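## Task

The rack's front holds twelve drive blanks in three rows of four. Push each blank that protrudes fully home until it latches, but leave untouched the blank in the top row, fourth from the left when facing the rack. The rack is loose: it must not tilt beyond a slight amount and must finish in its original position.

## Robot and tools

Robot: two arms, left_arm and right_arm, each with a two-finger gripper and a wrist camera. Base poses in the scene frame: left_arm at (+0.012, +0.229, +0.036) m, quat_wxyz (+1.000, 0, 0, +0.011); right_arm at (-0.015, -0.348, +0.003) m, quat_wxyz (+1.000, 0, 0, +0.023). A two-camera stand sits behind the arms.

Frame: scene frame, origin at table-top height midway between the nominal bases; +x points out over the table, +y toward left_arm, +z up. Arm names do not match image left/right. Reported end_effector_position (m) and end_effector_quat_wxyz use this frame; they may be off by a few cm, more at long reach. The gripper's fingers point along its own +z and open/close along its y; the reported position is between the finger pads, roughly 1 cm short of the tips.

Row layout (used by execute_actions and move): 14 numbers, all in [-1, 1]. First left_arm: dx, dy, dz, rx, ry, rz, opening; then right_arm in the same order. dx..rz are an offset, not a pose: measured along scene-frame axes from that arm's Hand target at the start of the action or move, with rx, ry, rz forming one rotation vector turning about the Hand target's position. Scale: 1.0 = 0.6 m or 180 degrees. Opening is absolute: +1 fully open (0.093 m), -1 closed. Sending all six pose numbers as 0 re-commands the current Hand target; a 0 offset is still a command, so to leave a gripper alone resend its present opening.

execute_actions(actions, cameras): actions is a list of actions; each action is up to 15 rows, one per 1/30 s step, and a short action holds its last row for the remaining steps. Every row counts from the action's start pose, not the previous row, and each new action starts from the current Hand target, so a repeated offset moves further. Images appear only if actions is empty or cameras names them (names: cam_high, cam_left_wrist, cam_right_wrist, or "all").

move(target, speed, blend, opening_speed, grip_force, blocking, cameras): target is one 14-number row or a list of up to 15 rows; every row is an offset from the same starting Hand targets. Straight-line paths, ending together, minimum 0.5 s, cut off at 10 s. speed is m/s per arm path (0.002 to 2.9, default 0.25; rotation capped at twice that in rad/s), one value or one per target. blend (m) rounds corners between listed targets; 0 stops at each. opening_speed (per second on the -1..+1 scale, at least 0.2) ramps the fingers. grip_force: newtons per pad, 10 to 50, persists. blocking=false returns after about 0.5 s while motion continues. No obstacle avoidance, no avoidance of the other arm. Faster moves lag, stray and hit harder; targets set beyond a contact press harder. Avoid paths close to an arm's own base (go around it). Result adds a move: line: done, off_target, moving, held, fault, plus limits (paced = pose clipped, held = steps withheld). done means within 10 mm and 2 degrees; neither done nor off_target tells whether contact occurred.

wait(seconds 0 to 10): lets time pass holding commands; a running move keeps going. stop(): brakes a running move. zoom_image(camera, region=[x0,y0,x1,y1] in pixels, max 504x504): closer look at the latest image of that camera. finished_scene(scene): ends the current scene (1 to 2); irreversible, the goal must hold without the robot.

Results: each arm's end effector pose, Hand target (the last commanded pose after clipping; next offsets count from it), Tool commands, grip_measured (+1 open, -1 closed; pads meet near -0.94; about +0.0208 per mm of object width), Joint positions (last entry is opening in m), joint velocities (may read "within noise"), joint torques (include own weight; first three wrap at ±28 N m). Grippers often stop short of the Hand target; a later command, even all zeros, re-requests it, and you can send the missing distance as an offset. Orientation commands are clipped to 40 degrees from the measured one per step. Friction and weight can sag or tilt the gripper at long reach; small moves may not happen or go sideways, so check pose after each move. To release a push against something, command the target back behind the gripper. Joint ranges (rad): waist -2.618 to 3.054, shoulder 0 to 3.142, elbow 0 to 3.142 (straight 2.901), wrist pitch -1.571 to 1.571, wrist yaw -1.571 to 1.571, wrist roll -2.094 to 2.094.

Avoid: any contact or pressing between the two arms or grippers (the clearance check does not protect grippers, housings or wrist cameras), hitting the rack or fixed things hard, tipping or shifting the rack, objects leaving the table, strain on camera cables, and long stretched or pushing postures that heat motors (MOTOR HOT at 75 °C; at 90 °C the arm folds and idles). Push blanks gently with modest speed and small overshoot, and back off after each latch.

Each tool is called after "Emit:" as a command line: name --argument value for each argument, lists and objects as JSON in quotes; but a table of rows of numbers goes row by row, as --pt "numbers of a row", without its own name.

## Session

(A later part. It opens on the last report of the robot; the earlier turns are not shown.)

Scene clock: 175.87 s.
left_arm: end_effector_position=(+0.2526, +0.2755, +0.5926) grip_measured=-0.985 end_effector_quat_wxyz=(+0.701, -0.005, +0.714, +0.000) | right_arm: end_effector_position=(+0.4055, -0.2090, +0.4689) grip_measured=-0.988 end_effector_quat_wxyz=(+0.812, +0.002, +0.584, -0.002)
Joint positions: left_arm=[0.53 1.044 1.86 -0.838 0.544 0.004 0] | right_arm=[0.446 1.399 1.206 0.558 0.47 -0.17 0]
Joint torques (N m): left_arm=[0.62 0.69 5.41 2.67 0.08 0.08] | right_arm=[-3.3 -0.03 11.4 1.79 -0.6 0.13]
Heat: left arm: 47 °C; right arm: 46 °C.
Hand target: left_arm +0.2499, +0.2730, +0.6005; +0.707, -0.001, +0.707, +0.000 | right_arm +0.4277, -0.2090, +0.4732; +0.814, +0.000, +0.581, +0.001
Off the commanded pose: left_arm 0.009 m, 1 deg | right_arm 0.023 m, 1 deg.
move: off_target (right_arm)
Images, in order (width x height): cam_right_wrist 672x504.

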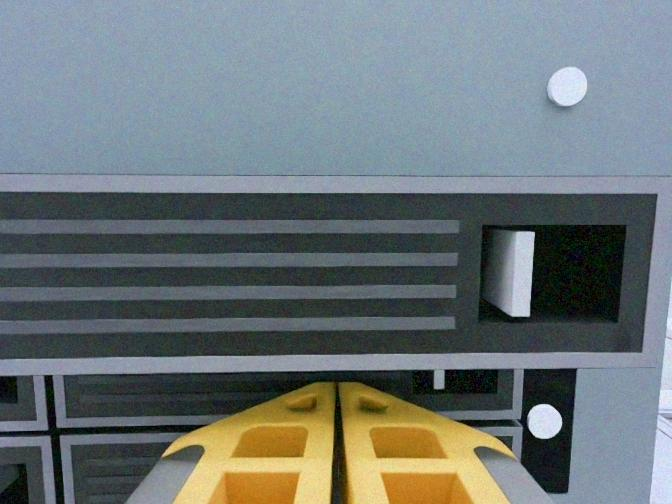

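Emit:
move --pt "0 0 0 0 0 0 -1 -0.16 0 -0.01 0 0 0 -1" --pt "0 0 0 0 0 0 -1 -0.3 0.05 0.2 0 0.07 0 -1" --cameras '["all"]' --blend 0.02 --speed 0.2

Emit:
zoom_image --camera "cam_right_wrist" --region '[100, 200, 600, 504]'

Emit:
zoom_image --camera "cam_high" --region '[230, 30, 430, 110]'

Scene clock: 184.10 s.
left_arm: end_effector_position=(+0.2526, +0.2755, +0.5926) grip_measured=-0.985 end_effector_quat_wxyz=(+0.701, -0.005, +0.714, +0.000) | right_arm: end_effector_position=(+0.2498, -0.1764, +0.5885) grip_measured=-0.988 end_effector_quat_wxyz=(+0.745, -0.011, +0.667, -0.003)
Joint positions: left_arm=[0.53 1.044 1.86 -0.838 0.544 0.004 0] | right_arm=[1.003 1.301 1.874 -0.36 1.026 -0.204 0]
Joint torques (N m): left_arm=[0.65 0.62 5.38 2.68 0.07 0.07] | right_arm=[0.77 -2.41 6.39 1.58 -0.01 0.09]
Heat: left arm: 48 °C; right arm: 47 °C.
Hand target: left_arm +0.2499, +0.2730, +0.6005; +0.707, -0.001, +0.707, +0.000 | right_arm +0.2478, -0.1790, +0.5933; +0.746, -0.001, +0.666, +0.001
Off the commanded pose: left_arm 0.009 m, 1 deg | right_arm 0.006 m, 1 deg.
move: done

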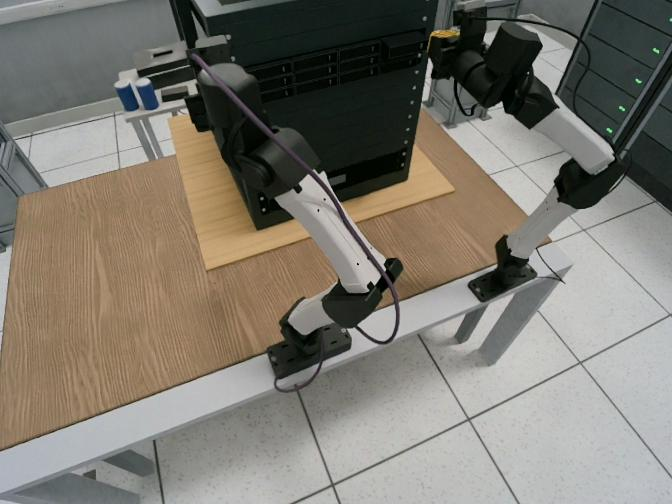

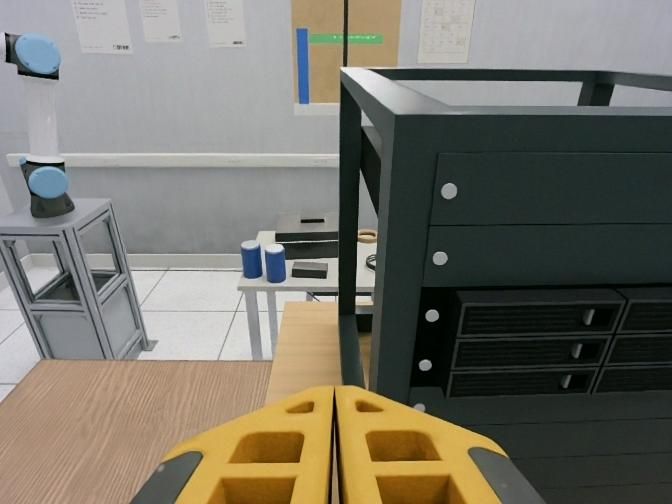

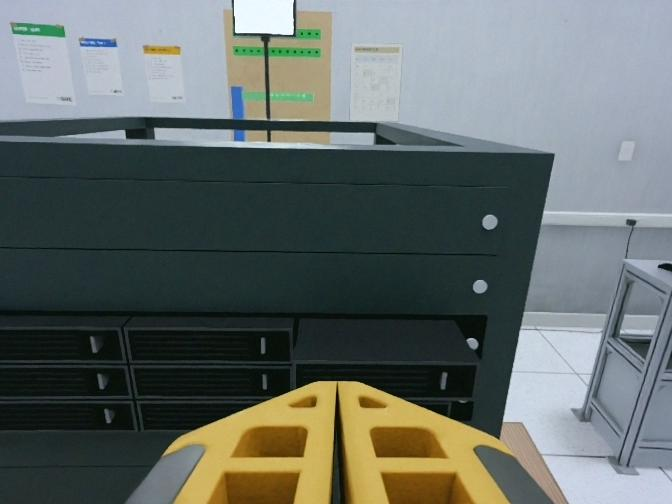

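Scaled by 1.008 from the camera's 672x504 image, which has a finer 960x720 frame.

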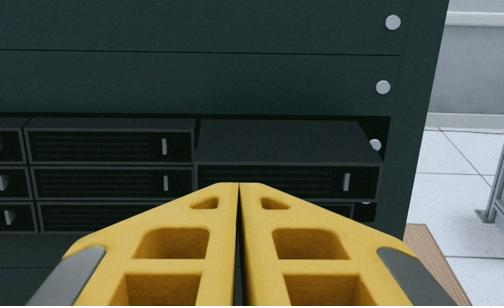

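Scaled by 2.520 from the camera's 672x504 image, which has a finer 960x720 frame.

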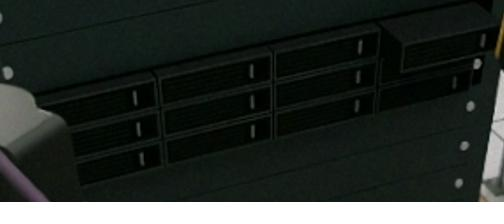

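Emit:
finished_scene --scene 1

The scene is finished: the task was done.


## Next scene

The rack's front holds twelve drive blanks in three rows of four. Push each blank that protrudes fully home until it latches, but leave untouched the blank in the middle row, second from the right when facing the rack. The rack is loose: it must not tilt beyond a slight amount and must finish in its original position.

Emit:
execute_actions --actions '[]'

Emit:
zoom_image --camera "cam_high" --region '[200, 10, 460, 200]'

Scene clock: 0.00 s.
left_arm: end_effector_position=(+0.3856, +0.2403, +0.1241) grip_measured=+1.000 end_effector_quat_wxyz=(+0.578, -0.061, +0.801, +0.143) | right_arm: end_effector_position=(+0.3707, -0.3229, +0.0907) grip_measured=+1.000 end_effector_quat_wxyz=(+0.571, +0.001, +0.819, -0.049)
Joint positions: left_arm=[-0.199 1.588 0.319 0.936 -0.472 0.01 0.093] | right_arm=[0.122 1.558 0.361 0.836 0.239 0.004 0.093]
Joint velocities: within noise
Joint torques (N m): no reading
Heat: left arm: 32 °C; right arm: 33 °C.
Hand target: left_arm +0.3859, +0.2401, +0.1238; +0.576, -0.060, +0.803, +0.143 | right_arm +0.3732, -0.3225, +0.0967; +0.578, +0.002, +0.815, -0.048
Tool commands: left_gripper/opening=+1.0 right_gripper/opening=+1.0

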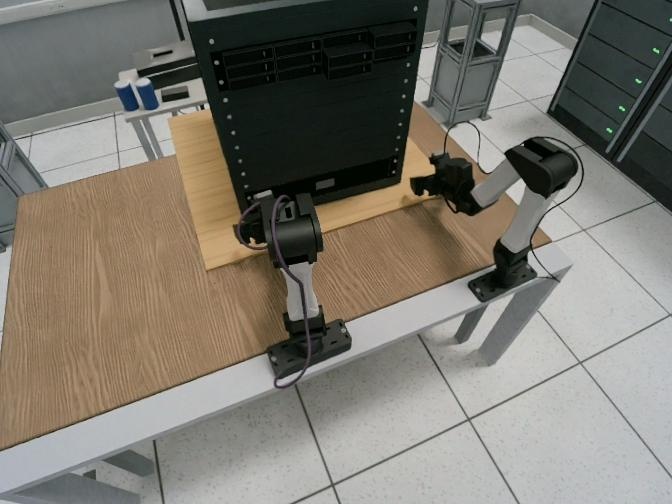

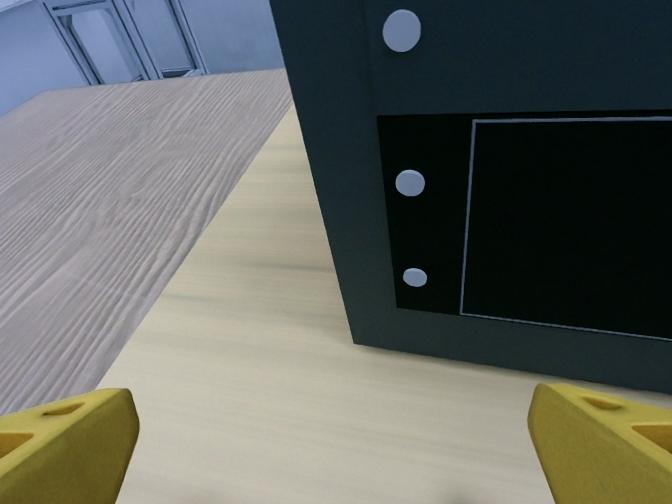

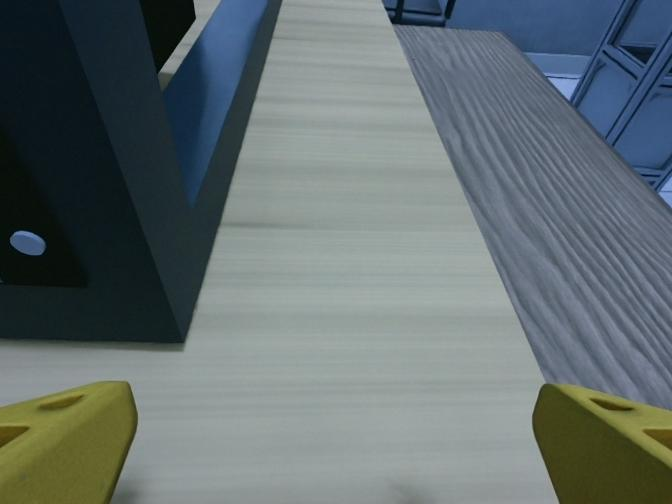

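Scaled by 1.938 from the camera's 672x504 image, which has a finer 960x720 frame.

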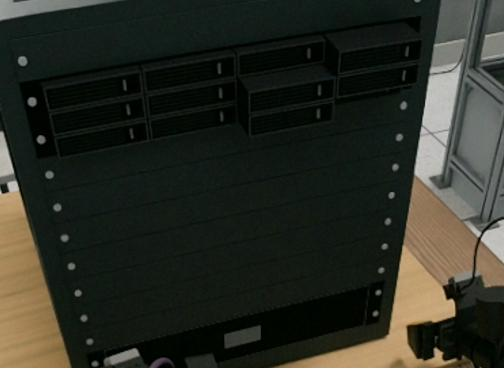

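Emit:
move --target '[-0.277,0.033,0.71,-0.038,-0.103,-0.092,-1,-0.205,0.2875,0.772,0.021,-0.107,0.0225,-1]' --cameras '["all"]' --speed 0.3

Emit:
zoom_image --camera "cam_right_wrist" --region '[0, 0, 500, 300]'

Emit:
zoom_image --camera "cam_left_wrist" --region '[170, 0, 672, 350]'

Scene clock: 13.27 s.
left_arm: end_effector_position=(+0.2214, +0.2620, +0.5476) grip_measured=-0.985 end_effector_quat_wxyz=(+0.709, -0.003, +0.706, +0.002) | right_arm: end_effector_position=(+0.2518, -0.1488, +0.5565) grip_measured=-0.988 end_effector_quat_wxyz=(+0.707, -0.007, +0.707, -0.001)
Joint positions: left_arm=[0.623 0.797 1.527 -0.726 0.637 -0.004 0] | right_arm=[1.063 1.382 1.941 -0.561 1.099 -0.01 0]
Joint torques (N m): left_arm=[0.64 2.29 5.68 2.43 0.03 0.12] | right_arm=[0.77 -3.25 6.57 1.64 0.1 0.1]
Heat: left arm: 33 °C; right arm: 34 °C.
Hand target: left_arm +0.2197, +0.2599, +0.5498; +0.707, -0.001, +0.707, +0.000 | right_arm +0.2501, -0.1499, +0.5598; +0.707, +0.001, +0.707, +0.000
Off the commanded pose: left_arm 0.003 m, 1 deg | right_arm 0.004 m, 1 deg.
move: done

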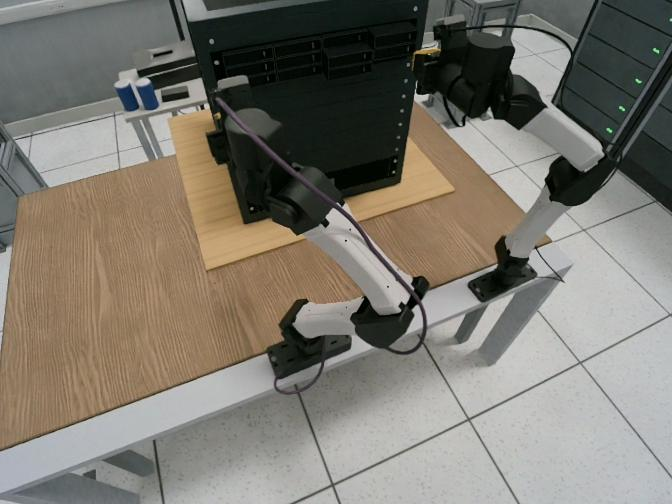

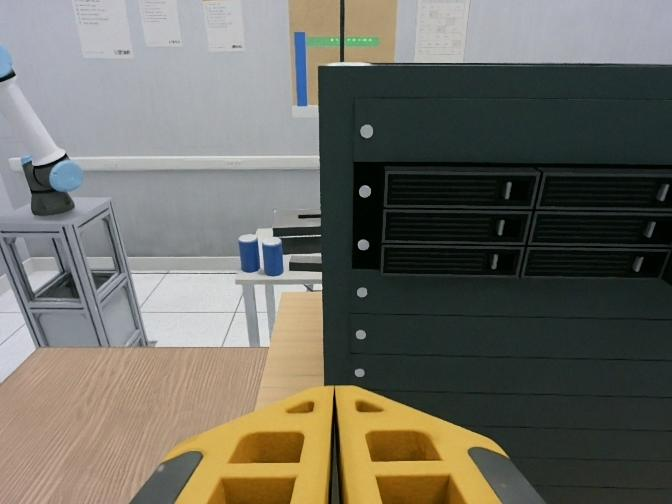

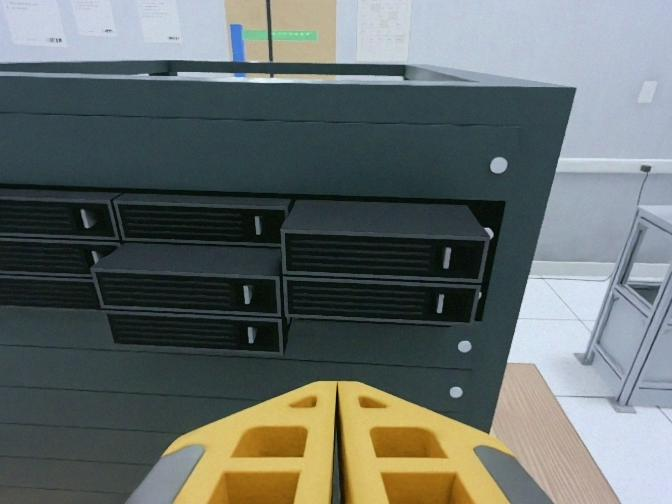

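Scaled by 1.008 from the camera's 672x504 image, which has a finer 960x720 frame.

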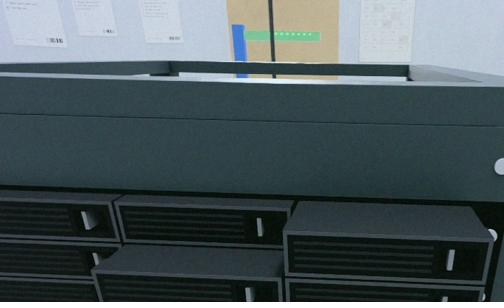

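Scaled by 1.004 from the camera's 672x504 image, which has a finer 960x720 frame.

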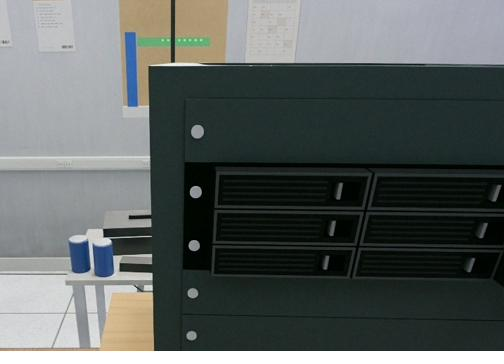

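Emit:
move --target '[0,0,0,0,0,0,-1,0.155,-0.055,-0.022,0,-0.006,0,-1]' --cameras '["cam_right_wrist"]' --speed 0.15

Scene clock: 41.30 s.
left_arm: end_effector_position=(+0.2214, +0.2619, +0.5476) grip_measured=-0.985 end_effector_quat_wxyz=(+0.709, -0.003, +0.706, +0.002) | right_arm: end_effector_position=(+0.3403, -0.1841, +0.5458) grip_measured=-0.988 end_effector_quat_wxyz=(+0.711, +0.003, +0.703, -0.003)
Joint positions: left_arm=[0.623 0.797 1.527 -0.726 0.638 -0.004 0] | right_arm=[0.678 1.434 1.904 -0.454 0.732 -0.01 0]
Joint torques (N m): left_arm=[0.73 2.43 5.68 2.44 0.06 0.14] | right_arm=[-0.64 -4.78 5.19 2.11 -0.24 -0.07]
Heat: left arm: 37 °C; right arm: 36 °C.
Hand target: left_arm +0.2197, +0.2599, +0.5498; +0.707, -0.001, +0.707, +0.000 | right_arm +0.3432, -0.1830, +0.5466; +0.714, +0.001, +0.700, +0.000
Off the commanded pose: left_arm 0.003 m, 0 deg | right_arm 0.003 m, 1 deg.
move: done
Images, in order (width x height): cam_right_wrist 672x504.

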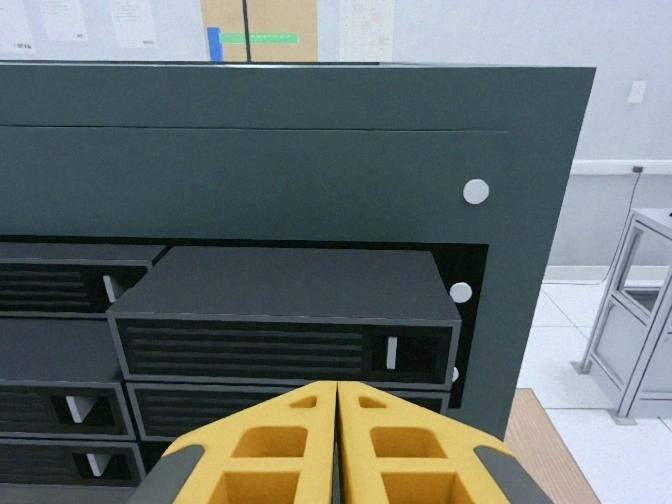

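Emit:
move --target '[0,0,0,0,0,0,-1,0.04,0.01,-0.018,0,0,0,-1]' --cameras '["cam_right_wrist"]' --speed 0.08

Scene clock: 47.03 s.
left_arm: end_effector_position=(+0.2214, +0.2619, +0.5476) grip_measured=-0.985 end_effector_quat_wxyz=(+0.709, -0.003, +0.706, +0.002) | right_arm: end_effector_position=(+0.3642, -0.1779, +0.5351) grip_measured=-0.988 end_effector_quat_wxyz=(+0.711, +0.003, +0.703, -0.003)
Joint positions: left_arm=[0.623 0.797 1.527 -0.726 0.638 -0.004 0] | right_arm=[0.636 1.482 1.891 -0.394 0.691 -0.01 0]
Joint torques (N m): left_arm=[0.73 2.39 5.61 2.39 0.05 0.12] | right_arm=[-0.66 -5.46 5.44 2.12 -0.26 -0.06]
Heat: left arm: 37 °C; right arm: 36 °C.
Hand target: left_arm +0.2197, +0.2599, +0.5498; +0.707, -0.001, +0.707, +0.000 | right_arm +0.3671, -0.1770, +0.5359; +0.714, +0.000, +0.700, +0.000
Off the commanded pose: left_arm 0.003 m, 0 deg | right_arm 0.003 m, 1 deg.
move: done
Images, in order (width x height): cam_right_wrist 672x504.

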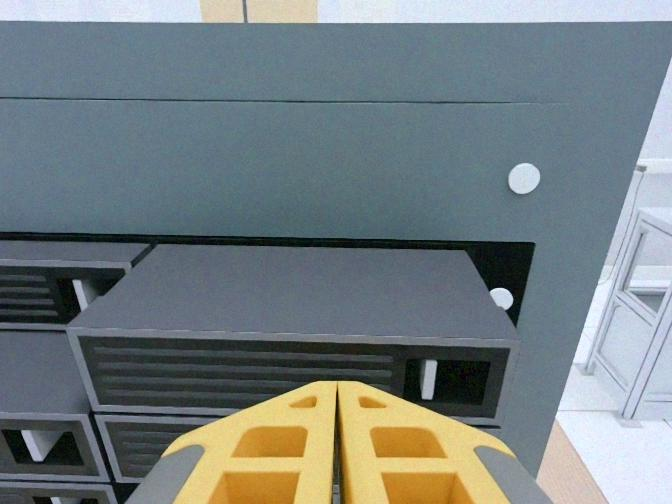

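Emit:
move --target '[0,0,0,0,0,0,-1,0.09,-0.005,-0.003,0,0,0,-1]' --cameras '["cam_right_wrist"]' --speed 0.05

Scene clock: 51.23 s.
left_arm: end_effector_position=(+0.2214, +0.2619, +0.5476) grip_measured=-0.985 end_effector_quat_wxyz=(+0.709, -0.003, +0.706, +0.002) | right_arm: end_effector_position=(+0.4074, -0.1809, +0.5311) grip_measured=-0.988 end_effector_quat_wxyz=(+0.706, -0.003, +0.708, -0.006)
Joint positions: left_arm=[0.623 0.797 1.527 -0.726 0.638 -0.004 0] | right_arm=[0.537 1.602 2.005 -0.406 0.587 -0.01 0]
Joint torques (N m): left_arm=[0.73 2.37 5.64 2.43 0.05 0.15] | right_arm=[-2.03 -4.05 7.32 2.43 -0.3 -0.01]
Heat: left arm: 38 °C; right arm: 36 °C.
Hand target: left_arm +0.2197, +0.2599, +0.5498; +0.707, -0.001, +0.707, +0.000 | right_arm +0.4212, -0.1800, +0.5340; +0.714, +0.000, +0.700, +0.000
Off the commanded pose: left_arm 0.003 m, 0 deg | right_arm 0.014 m, 1 deg.
move: off_target (right_arm)
Images, in order (width x height): cam_right_wrist 672x504.

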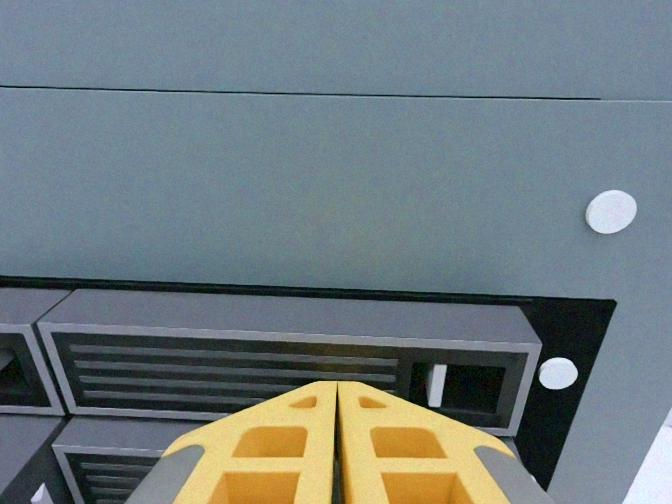

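Emit:
move --pt "0 0 0 0 0 0 -1 0.018 0 0 0 0 0 -1" --pt "0 0 0 0 0 0 -1 -0.1 0.0 0 0 0 0 -1" --pt "0 0 0 0 0 0 -1 -0.12 0.0 -0.04 0 0 0 -1" --blend '[0,0.01,0]' --cameras '["cam_right_wrist"]' --speed '[0.04,0.12,0.12]'

Scene clock: 58.43 s.
left_arm: end_effector_position=(+0.2214, +0.2619, +0.5476) grip_measured=-0.985 end_effector_quat_wxyz=(+0.709, -0.003, +0.706, +0.002) | right_arm: end_effector_position=(+0.3557, -0.1759, +0.5016) grip_measured=-0.988 end_effector_quat_wxyz=(+0.705, -0.008, +0.709, -0.002)
Joint positions: left_arm=[0.623 0.797 1.527 -0.726 0.638 -0.004 0] | right_arm=[0.654 1.389 1.675 -0.292 0.692 -0.01 0]
Joint torques (N m): left_arm=[0.7 2.4 5.67 2.41 0.05 0.15] | right_arm=[0.87 -7.1 5.68 2.11 0.11 -0.05]
Heat: left arm: 38 °C; right arm: 37 °C.
Hand target: left_arm +0.2197, +0.2599, +0.5498; +0.707, -0.001, +0.707, +0.000 | right_arm +0.3492, -0.1800, +0.5100; +0.714, +0.001, +0.700, +0.000
Off the commanded pose: left_arm 0.003 m, 0 deg | right_arm 0.011 m, 2 deg.
move: off_target (right_arm)
Images, in order (width x height): cam_right_wrist 672x504.

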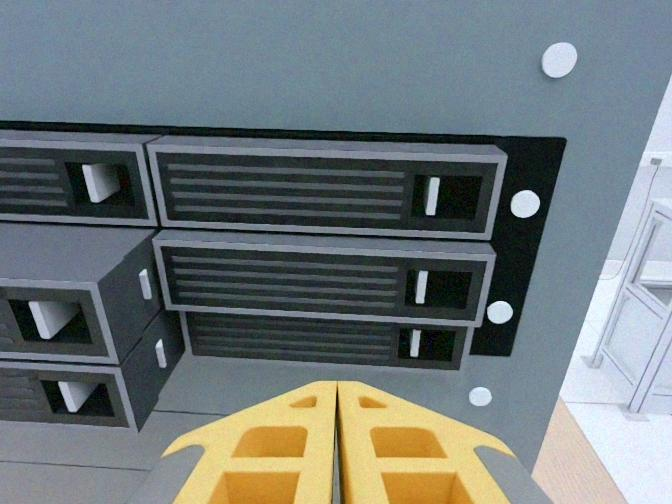

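Emit:
move --target '[0,0,0,0,0,0,-1,0.06,-0.005,0.0,0,0,0,-1]' --cameras '["cam_right_wrist"]' --speed 0.06

Scene clock: 66.83 s.
left_arm: end_effector_position=(+0.2214, +0.2619, +0.5476) grip_measured=-0.985 end_effector_quat_wxyz=(+0.709, -0.003, +0.706, +0.002) | right_arm: end_effector_position=(+0.3837, -0.1826, +0.4989) grip_measured=-0.988 end_effector_quat_wxyz=(+0.704, -0.002, +0.710, -0.009)
Joint positions: left_arm=[0.623 0.797 1.527 -0.726 0.638 -0.004 0] | right_arm=[0.581 1.455 1.719 -0.273 0.636 -0.01 0]
Joint torques (N m): left_arm=[0.81 2.45 5.71 2.42 0.06 0.14] | right_arm=[-0.55 -5.52 8.01 2.15 -0.22 -0.04]
Heat: left arm: 38 °C; right arm: 37 °C.
Hand target: left_arm +0.2197, +0.2599, +0.5498; +0.707, -0.001, +0.707, +0.000 | right_arm +0.3851, -0.1830, +0.5100; +0.714, +0.000, +0.700, +0.000
Off the commanded pose: left_arm 0.003 m, 0 deg | right_arm 0.011 m, 2 deg.
move: off_target (right_arm)
Images, in order (width x height): cam_right_wrist 672x504.

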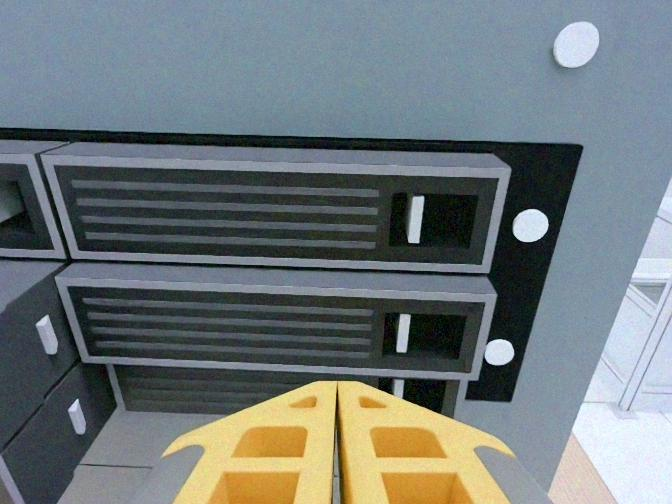

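Emit:
move --target '[0,0,0,0,0,0,-1,0.0,0.0,0.017,0,-0.006,0,-1]' --cameras '["cam_right_wrist"]' --speed 0.06

Scene clock: 73.33 s.
left_arm: end_effector_position=(+0.2214, +0.2619, +0.5476) grip_measured=-0.985 end_effector_quat_wxyz=(+0.709, -0.003, +0.706, +0.002) | right_arm: end_effector_position=(+0.3832, -0.1828, +0.5109) grip_measured=-0.988 end_effector_quat_wxyz=(+0.713, +0.001, +0.702, -0.005)
Joint positions: left_arm=[0.623 0.797 1.527 -0.726 0.638 -0.004 0] | right_arm=[0.581 1.465 1.755 -0.271 0.634 -0.018 0]
Joint torques (N m): left_arm=[0.75 2.32 5.57 2.42 0.05 0.13] | right_arm=[-0.57 -5.37 7.95 2.12 -0.24 -0.1]
Heat: left arm: 39 °C; right arm: 38 °C.
Hand target: left_arm +0.2197, +0.2599, +0.5498; +0.707, -0.001, +0.707, +0.000 | right_arm +0.3851, -0.1830, +0.5203; +0.720, +0.001, +0.694, +0.000
Off the commanded pose: left_arm 0.003 m, 0 deg | right_arm 0.009 m, 1 deg.
move: done
Images, in order (width x height): cam_right_wrist 672x504.

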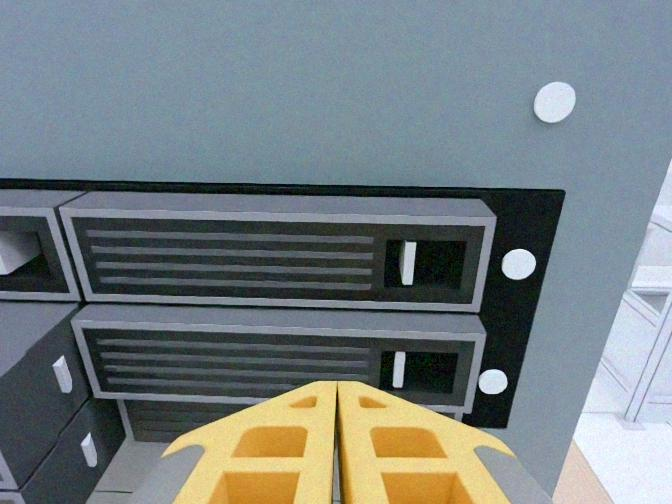

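Emit:
move --target '[0,0,0,0,0,0,-1,0.075,-0.003,-0.006,0,0,0,-1]' --cameras '["cam_right_wrist"]' --speed 0.05

Scene clock: 77.57 s.
left_arm: end_effector_position=(+0.2214, +0.2619, +0.5476) grip_measured=-0.985 end_effector_quat_wxyz=(+0.709, -0.003, +0.706, +0.002) | right_arm: end_effector_position=(+0.4079, -0.1856, +0.5097) grip_measured=-0.988 end_effector_quat_wxyz=(+0.704, -0.009, +0.710, -0.009)
Joint positions: left_arm=[0.623 0.797 1.527 -0.726 0.638 -0.004 0] | right_arm=[0.522 1.542 1.85 -0.319 0.568 -0.019 0]
Joint torques (N m): left_arm=[0.68 2.43 5.64 2.42 0.04 0.14] | right_arm=[-3.04 -2.29 7.75 2.84 -0.39 -0.06]
Heat: left arm: 39 °C; right arm: 39 °C.
Hand target: left_arm +0.2197, +0.2599, +0.5498; +0.707, -0.001, +0.707, +0.000 | right_arm +0.4301, -0.1847, +0.5166; +0.720, +0.000, +0.694, +0.000
Off the commanded pose: left_arm 0.003 m, 0 deg | right_arm 0.023 m, 3 deg.
move: off_target (right_arm)
Images, in order (width x height): cam_right_wrist 672x504.

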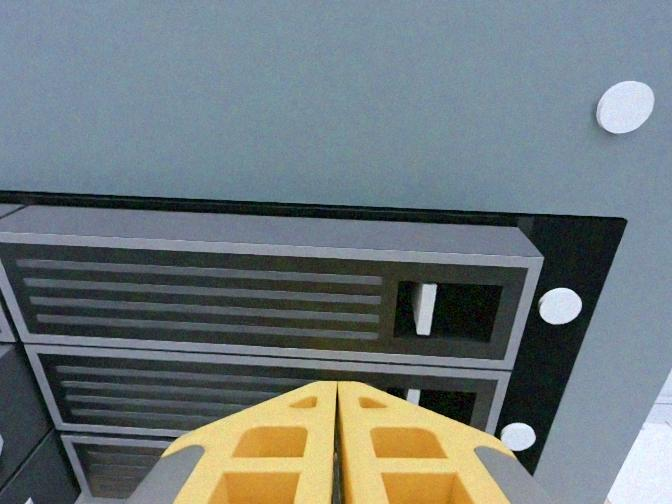

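Emit:
move --pt "0 0 0 0 0 0 -1 -0.14 0 0 0 0 0 -1" --pt "0 0 0 0 0 0 -1 -0.158 0.19 -0.058 0 -0.075 0 -1" --blend 0.01 --cameras '["cam_right_wrist"]' --speed 0.15

Scene clock: 85.23 s.
left_arm: end_effector_position=(+0.2214, +0.2619, +0.5476) grip_measured=-0.985 end_effector_quat_wxyz=(+0.709, -0.003, +0.706, +0.002) | right_arm: end_effector_position=(+0.3352, -0.0708, +0.4838) grip_measured=-0.988 end_effector_quat_wxyz=(+0.797, -0.005, +0.604, +0.004)
Joint positions: left_arm=[0.623 0.797 1.527 -0.726 0.638 -0.004 0] | right_arm=[0.925 1.554 1.413 0.594 0.906 -0.37 0]
Joint torques (N m): left_arm=[0.7 2.36 5.67 2.42 0.07 0.14] | right_arm=[0.4 -6.76 6.2 1.67 -0.09 -0.07]
Heat: left arm: 39 °C; right arm: 39 °C.
Hand target: left_arm +0.2197, +0.2599, +0.5498; +0.707, -0.001, +0.707, +0.000 | right_arm +0.3354, -0.0708, +0.4818; +0.797, +0.001, +0.604, +0.000
Off the commanded pose: left_arm 0.003 m, 0 deg | right_arm 0.002 m, 1 deg.
move: done
Images, in order (width x height): cam_right_wrist 672x504.

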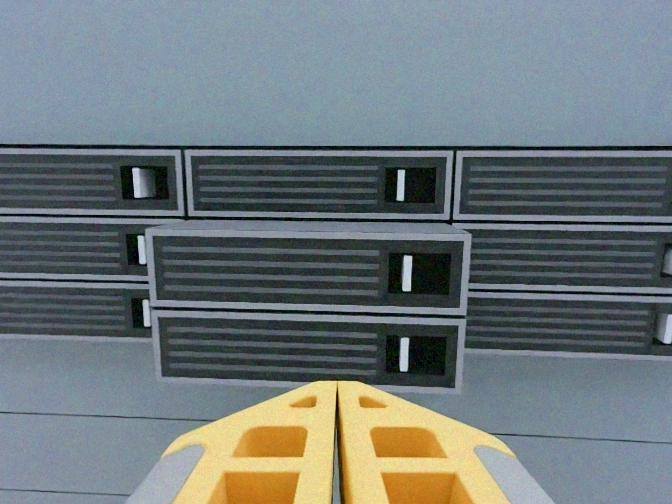

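Emit:
move --target '[0,0,0,0,0,0,-1,0.045,0.006,-0.004,0,0,0,-1]' --cameras '["cam_right_wrist"]' --speed 0.08

Scene clock: 93.30 s.
left_arm: end_effector_position=(+0.2214, +0.2619, +0.5476) grip_measured=-0.985 end_effector_quat_wxyz=(+0.709, -0.003, +0.706, +0.002) | right_arm: end_effector_position=(+0.3598, -0.0686, +0.4725) grip_measured=-0.988 end_effector_quat_wxyz=(+0.793, -0.002, +0.609, -0.010)
Joint positions: left_arm=[0.623 0.797 1.527 -0.726 0.638 -0.004 0] | right_arm=[0.878 1.618 1.451 0.588 0.887 -0.35 0]
Joint torques (N m): left_arm=[0.65 2.35 5.78 2.43 0.07 0.13] | right_arm=[-0.49 -7.35 8.49 1.49 -0.39 0.11]
Heat: left arm: 39 °C; right arm: 39 °C.
Hand target: left_arm +0.2197, +0.2599, +0.5498; +0.707, -0.001, +0.707, +0.000 | right_arm +0.3624, -0.0671, +0.4793; +0.797, +0.000, +0.604, +0.000
Off the commanded pose: left_arm 0.003 m, 0 deg | right_arm 0.008 m, 1 deg.
move: done
Images, in order (width x height): cam_right_wrist 672x504.

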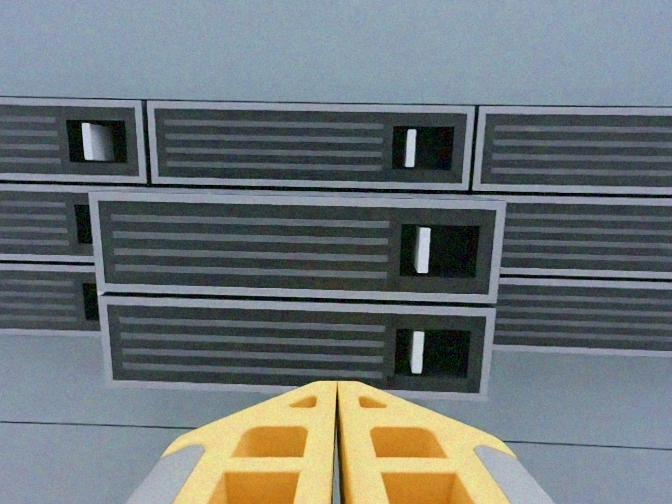

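Emit:
move --target '[0,0,0,0,0,0,-1,0.04,0.0,0.003,0,0,0,-1]' --cameras '["cam_right_wrist"]' --speed 0.06

Scene clock: 99.17 s.
left_arm: end_effector_position=(+0.2214, +0.2619, +0.5476) grip_measured=-0.985 end_effector_quat_wxyz=(+0.709, -0.003, +0.706, +0.002) | right_arm: end_effector_position=(+0.3833, -0.0687, +0.4752) grip_measured=-0.988 end_effector_quat_wxyz=(+0.793, -0.001, +0.609, -0.009)
Joint positions: left_arm=[0.623 0.797 1.527 -0.726 0.638 -0.004 0] | right_arm=[0.826 1.673 1.526 0.547 0.84 -0.318 0]
Joint torques (N m): left_arm=[0.68 2.32 5.63 2.41 0.06 0.13] | right_arm=[-0.49 -7.77 8.61 1.53 -0.39 0.11]
Heat: left arm: 40 °C; right arm: 41 °C.
Hand target: left_arm +0.2197, +0.2599, +0.5498; +0.707, -0.001, +0.707, +0.000 | right_arm +0.3863, -0.0671, +0.4812; +0.797, +0.000, +0.604, +0.000
Off the commanded pose: left_arm 0.003 m, 0 deg | right_arm 0.007 m, 1 deg.
move: done
Images, in order (width x height): cam_right_wrist 672x504.

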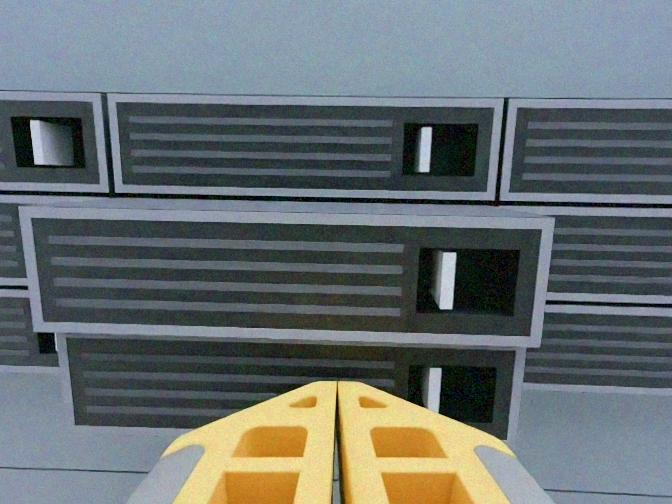

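Emit:
move --target '[0,0,0,0,0,0,-1,0.075,-0.004,-0.003,0,0,0,-1]' --cameras '["cam_right_wrist"]' --speed 0.05

Scene clock: 103.50 s.
left_arm: end_effector_position=(+0.2214, +0.2619, +0.5476) grip_measured=-0.985 end_effector_quat_wxyz=(+0.709, -0.003, +0.706, +0.002) | right_arm: end_effector_position=(+0.4147, -0.0704, +0.4774) grip_measured=-0.988 end_effector_quat_wxyz=(+0.793, +0.004, +0.609, -0.006)
Joint positions: left_arm=[0.623 0.797 1.527 -0.726 0.638 -0.004 0] | right_arm=[0.763 1.751 1.633 0.491 0.787 -0.272 0]
Joint torques (N m): left_arm=[0.76 2.36 5.71 2.42 0.07 0.14] | right_arm=[-2.88 -6.09 9.74 1.65 -0.69 0.14]
Heat: left arm: 40 °C; right arm: 41 °C.
Hand target: left_arm +0.2197, +0.2599, +0.5498; +0.707, -0.001, +0.707, +0.000 | right_arm +0.4314, -0.0696, +0.4794; +0.797, +0.000, +0.604, +0.000
Off the commanded pose: left_arm 0.003 m, 0 deg | right_arm 0.017 m, 1 deg.
move: off_target (right_arm)
Images, in order (width x height): cam_right_wrist 672x504.

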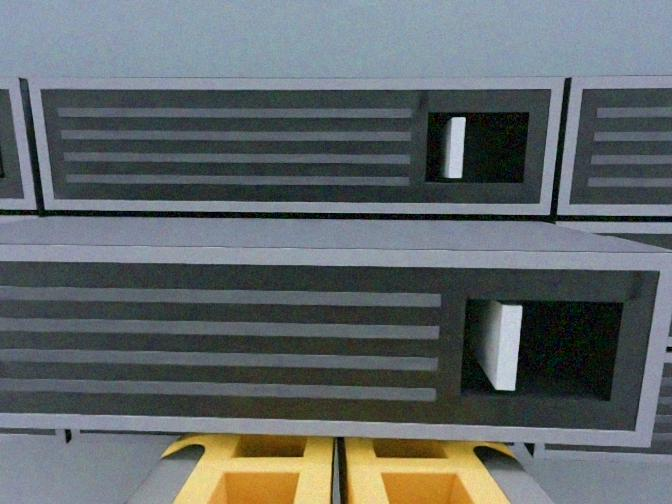

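Emit:
move --pt "0 0 0 0 0 0 -1 0.012 0 -0.003 0 0 0 -1" --pt "0 0 0 0 0 0 -1 -0.17 -0.02 -0.02 0 0 0 -1" --cameras '["cam_right_wrist","cam_high"]' --speed '[0.04,0.15]'

Emit:
zoom_image --camera "cam_right_wrist" --region '[0, 50, 504, 400]'

Emit:
zoom_image --camera "cam_high" --region '[200, 10, 440, 110]'

Scene clock: 110.77 s.
left_arm: end_effector_position=(+0.2214, +0.2619, +0.5476) grip_measured=-0.985 end_effector_quat_wxyz=(+0.709, -0.003, +0.706, +0.002) | right_arm: end_effector_position=(+0.3352, -0.0751, +0.4602) grip_measured=-0.988 end_effector_quat_wxyz=(+0.793, -0.011, +0.609, -0.003)
Joint positions: left_arm=[0.623 0.797 1.527 -0.726 0.638 -0.004 0] | right_arm=[0.918 1.53 1.312 0.647 0.903 -0.367 0]
Joint torques (N m): left_arm=[0.73 2.33 5.7 2.44 0.05 0.14] | right_arm=[0.64 -9.05 6.02 1.66 -0.11 -0.14]
Heat: left arm: 40 °C; right arm: 41 °C.
Hand target: left_arm +0.2197, +0.2599, +0.5498; +0.707, -0.001, +0.707, +0.000 | right_arm +0.3294, -0.0816, +0.4674; +0.797, +0.001, +0.604, +0.000
Off the commanded pose: left_arm 0.003 m, 0 deg | right_arm 0.011 m, 2 deg.
move: off_target (right_arm)
Images, in order (width x height): cam_high 672x504, cam_right_wrist 672x504.

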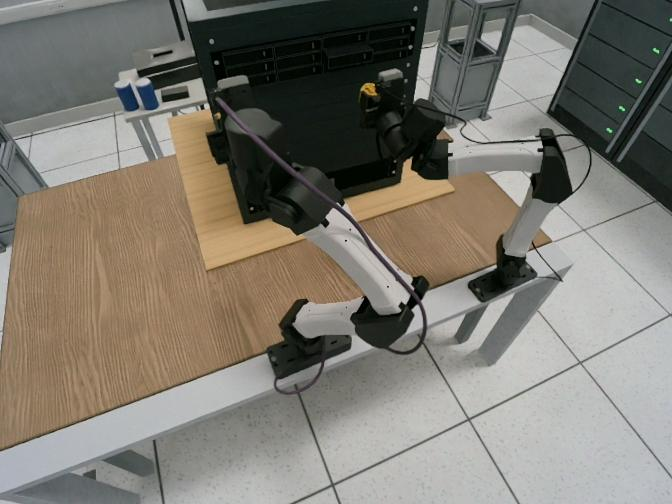

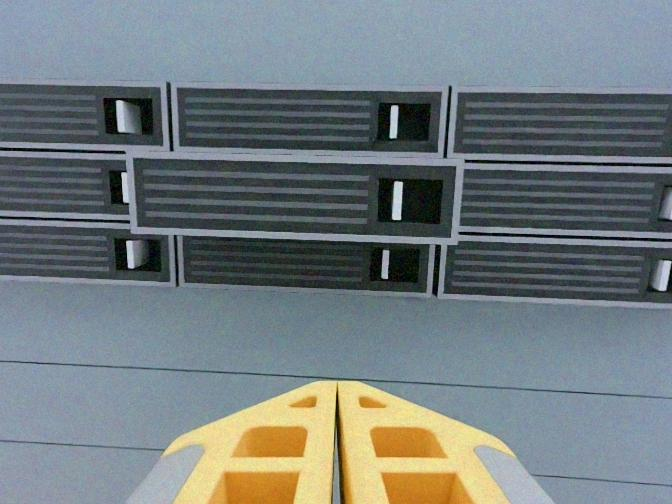

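Scaled by 1.000.

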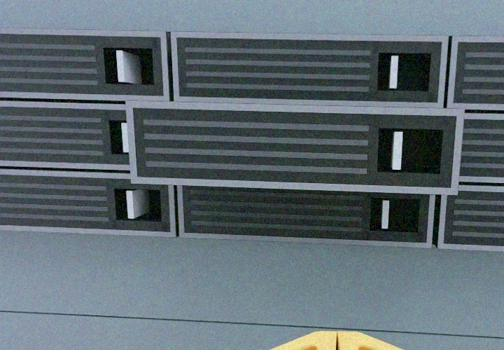

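Scaled by 2.100 from the camera's 672x504 image, which has a finer 960x720 frame.

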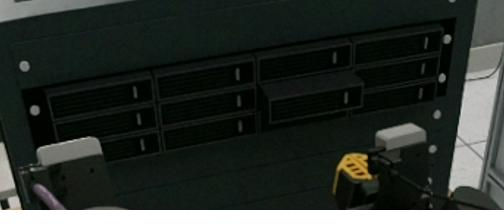

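Emit:
finished_scene --scene 2

The scene is finished: the task was done.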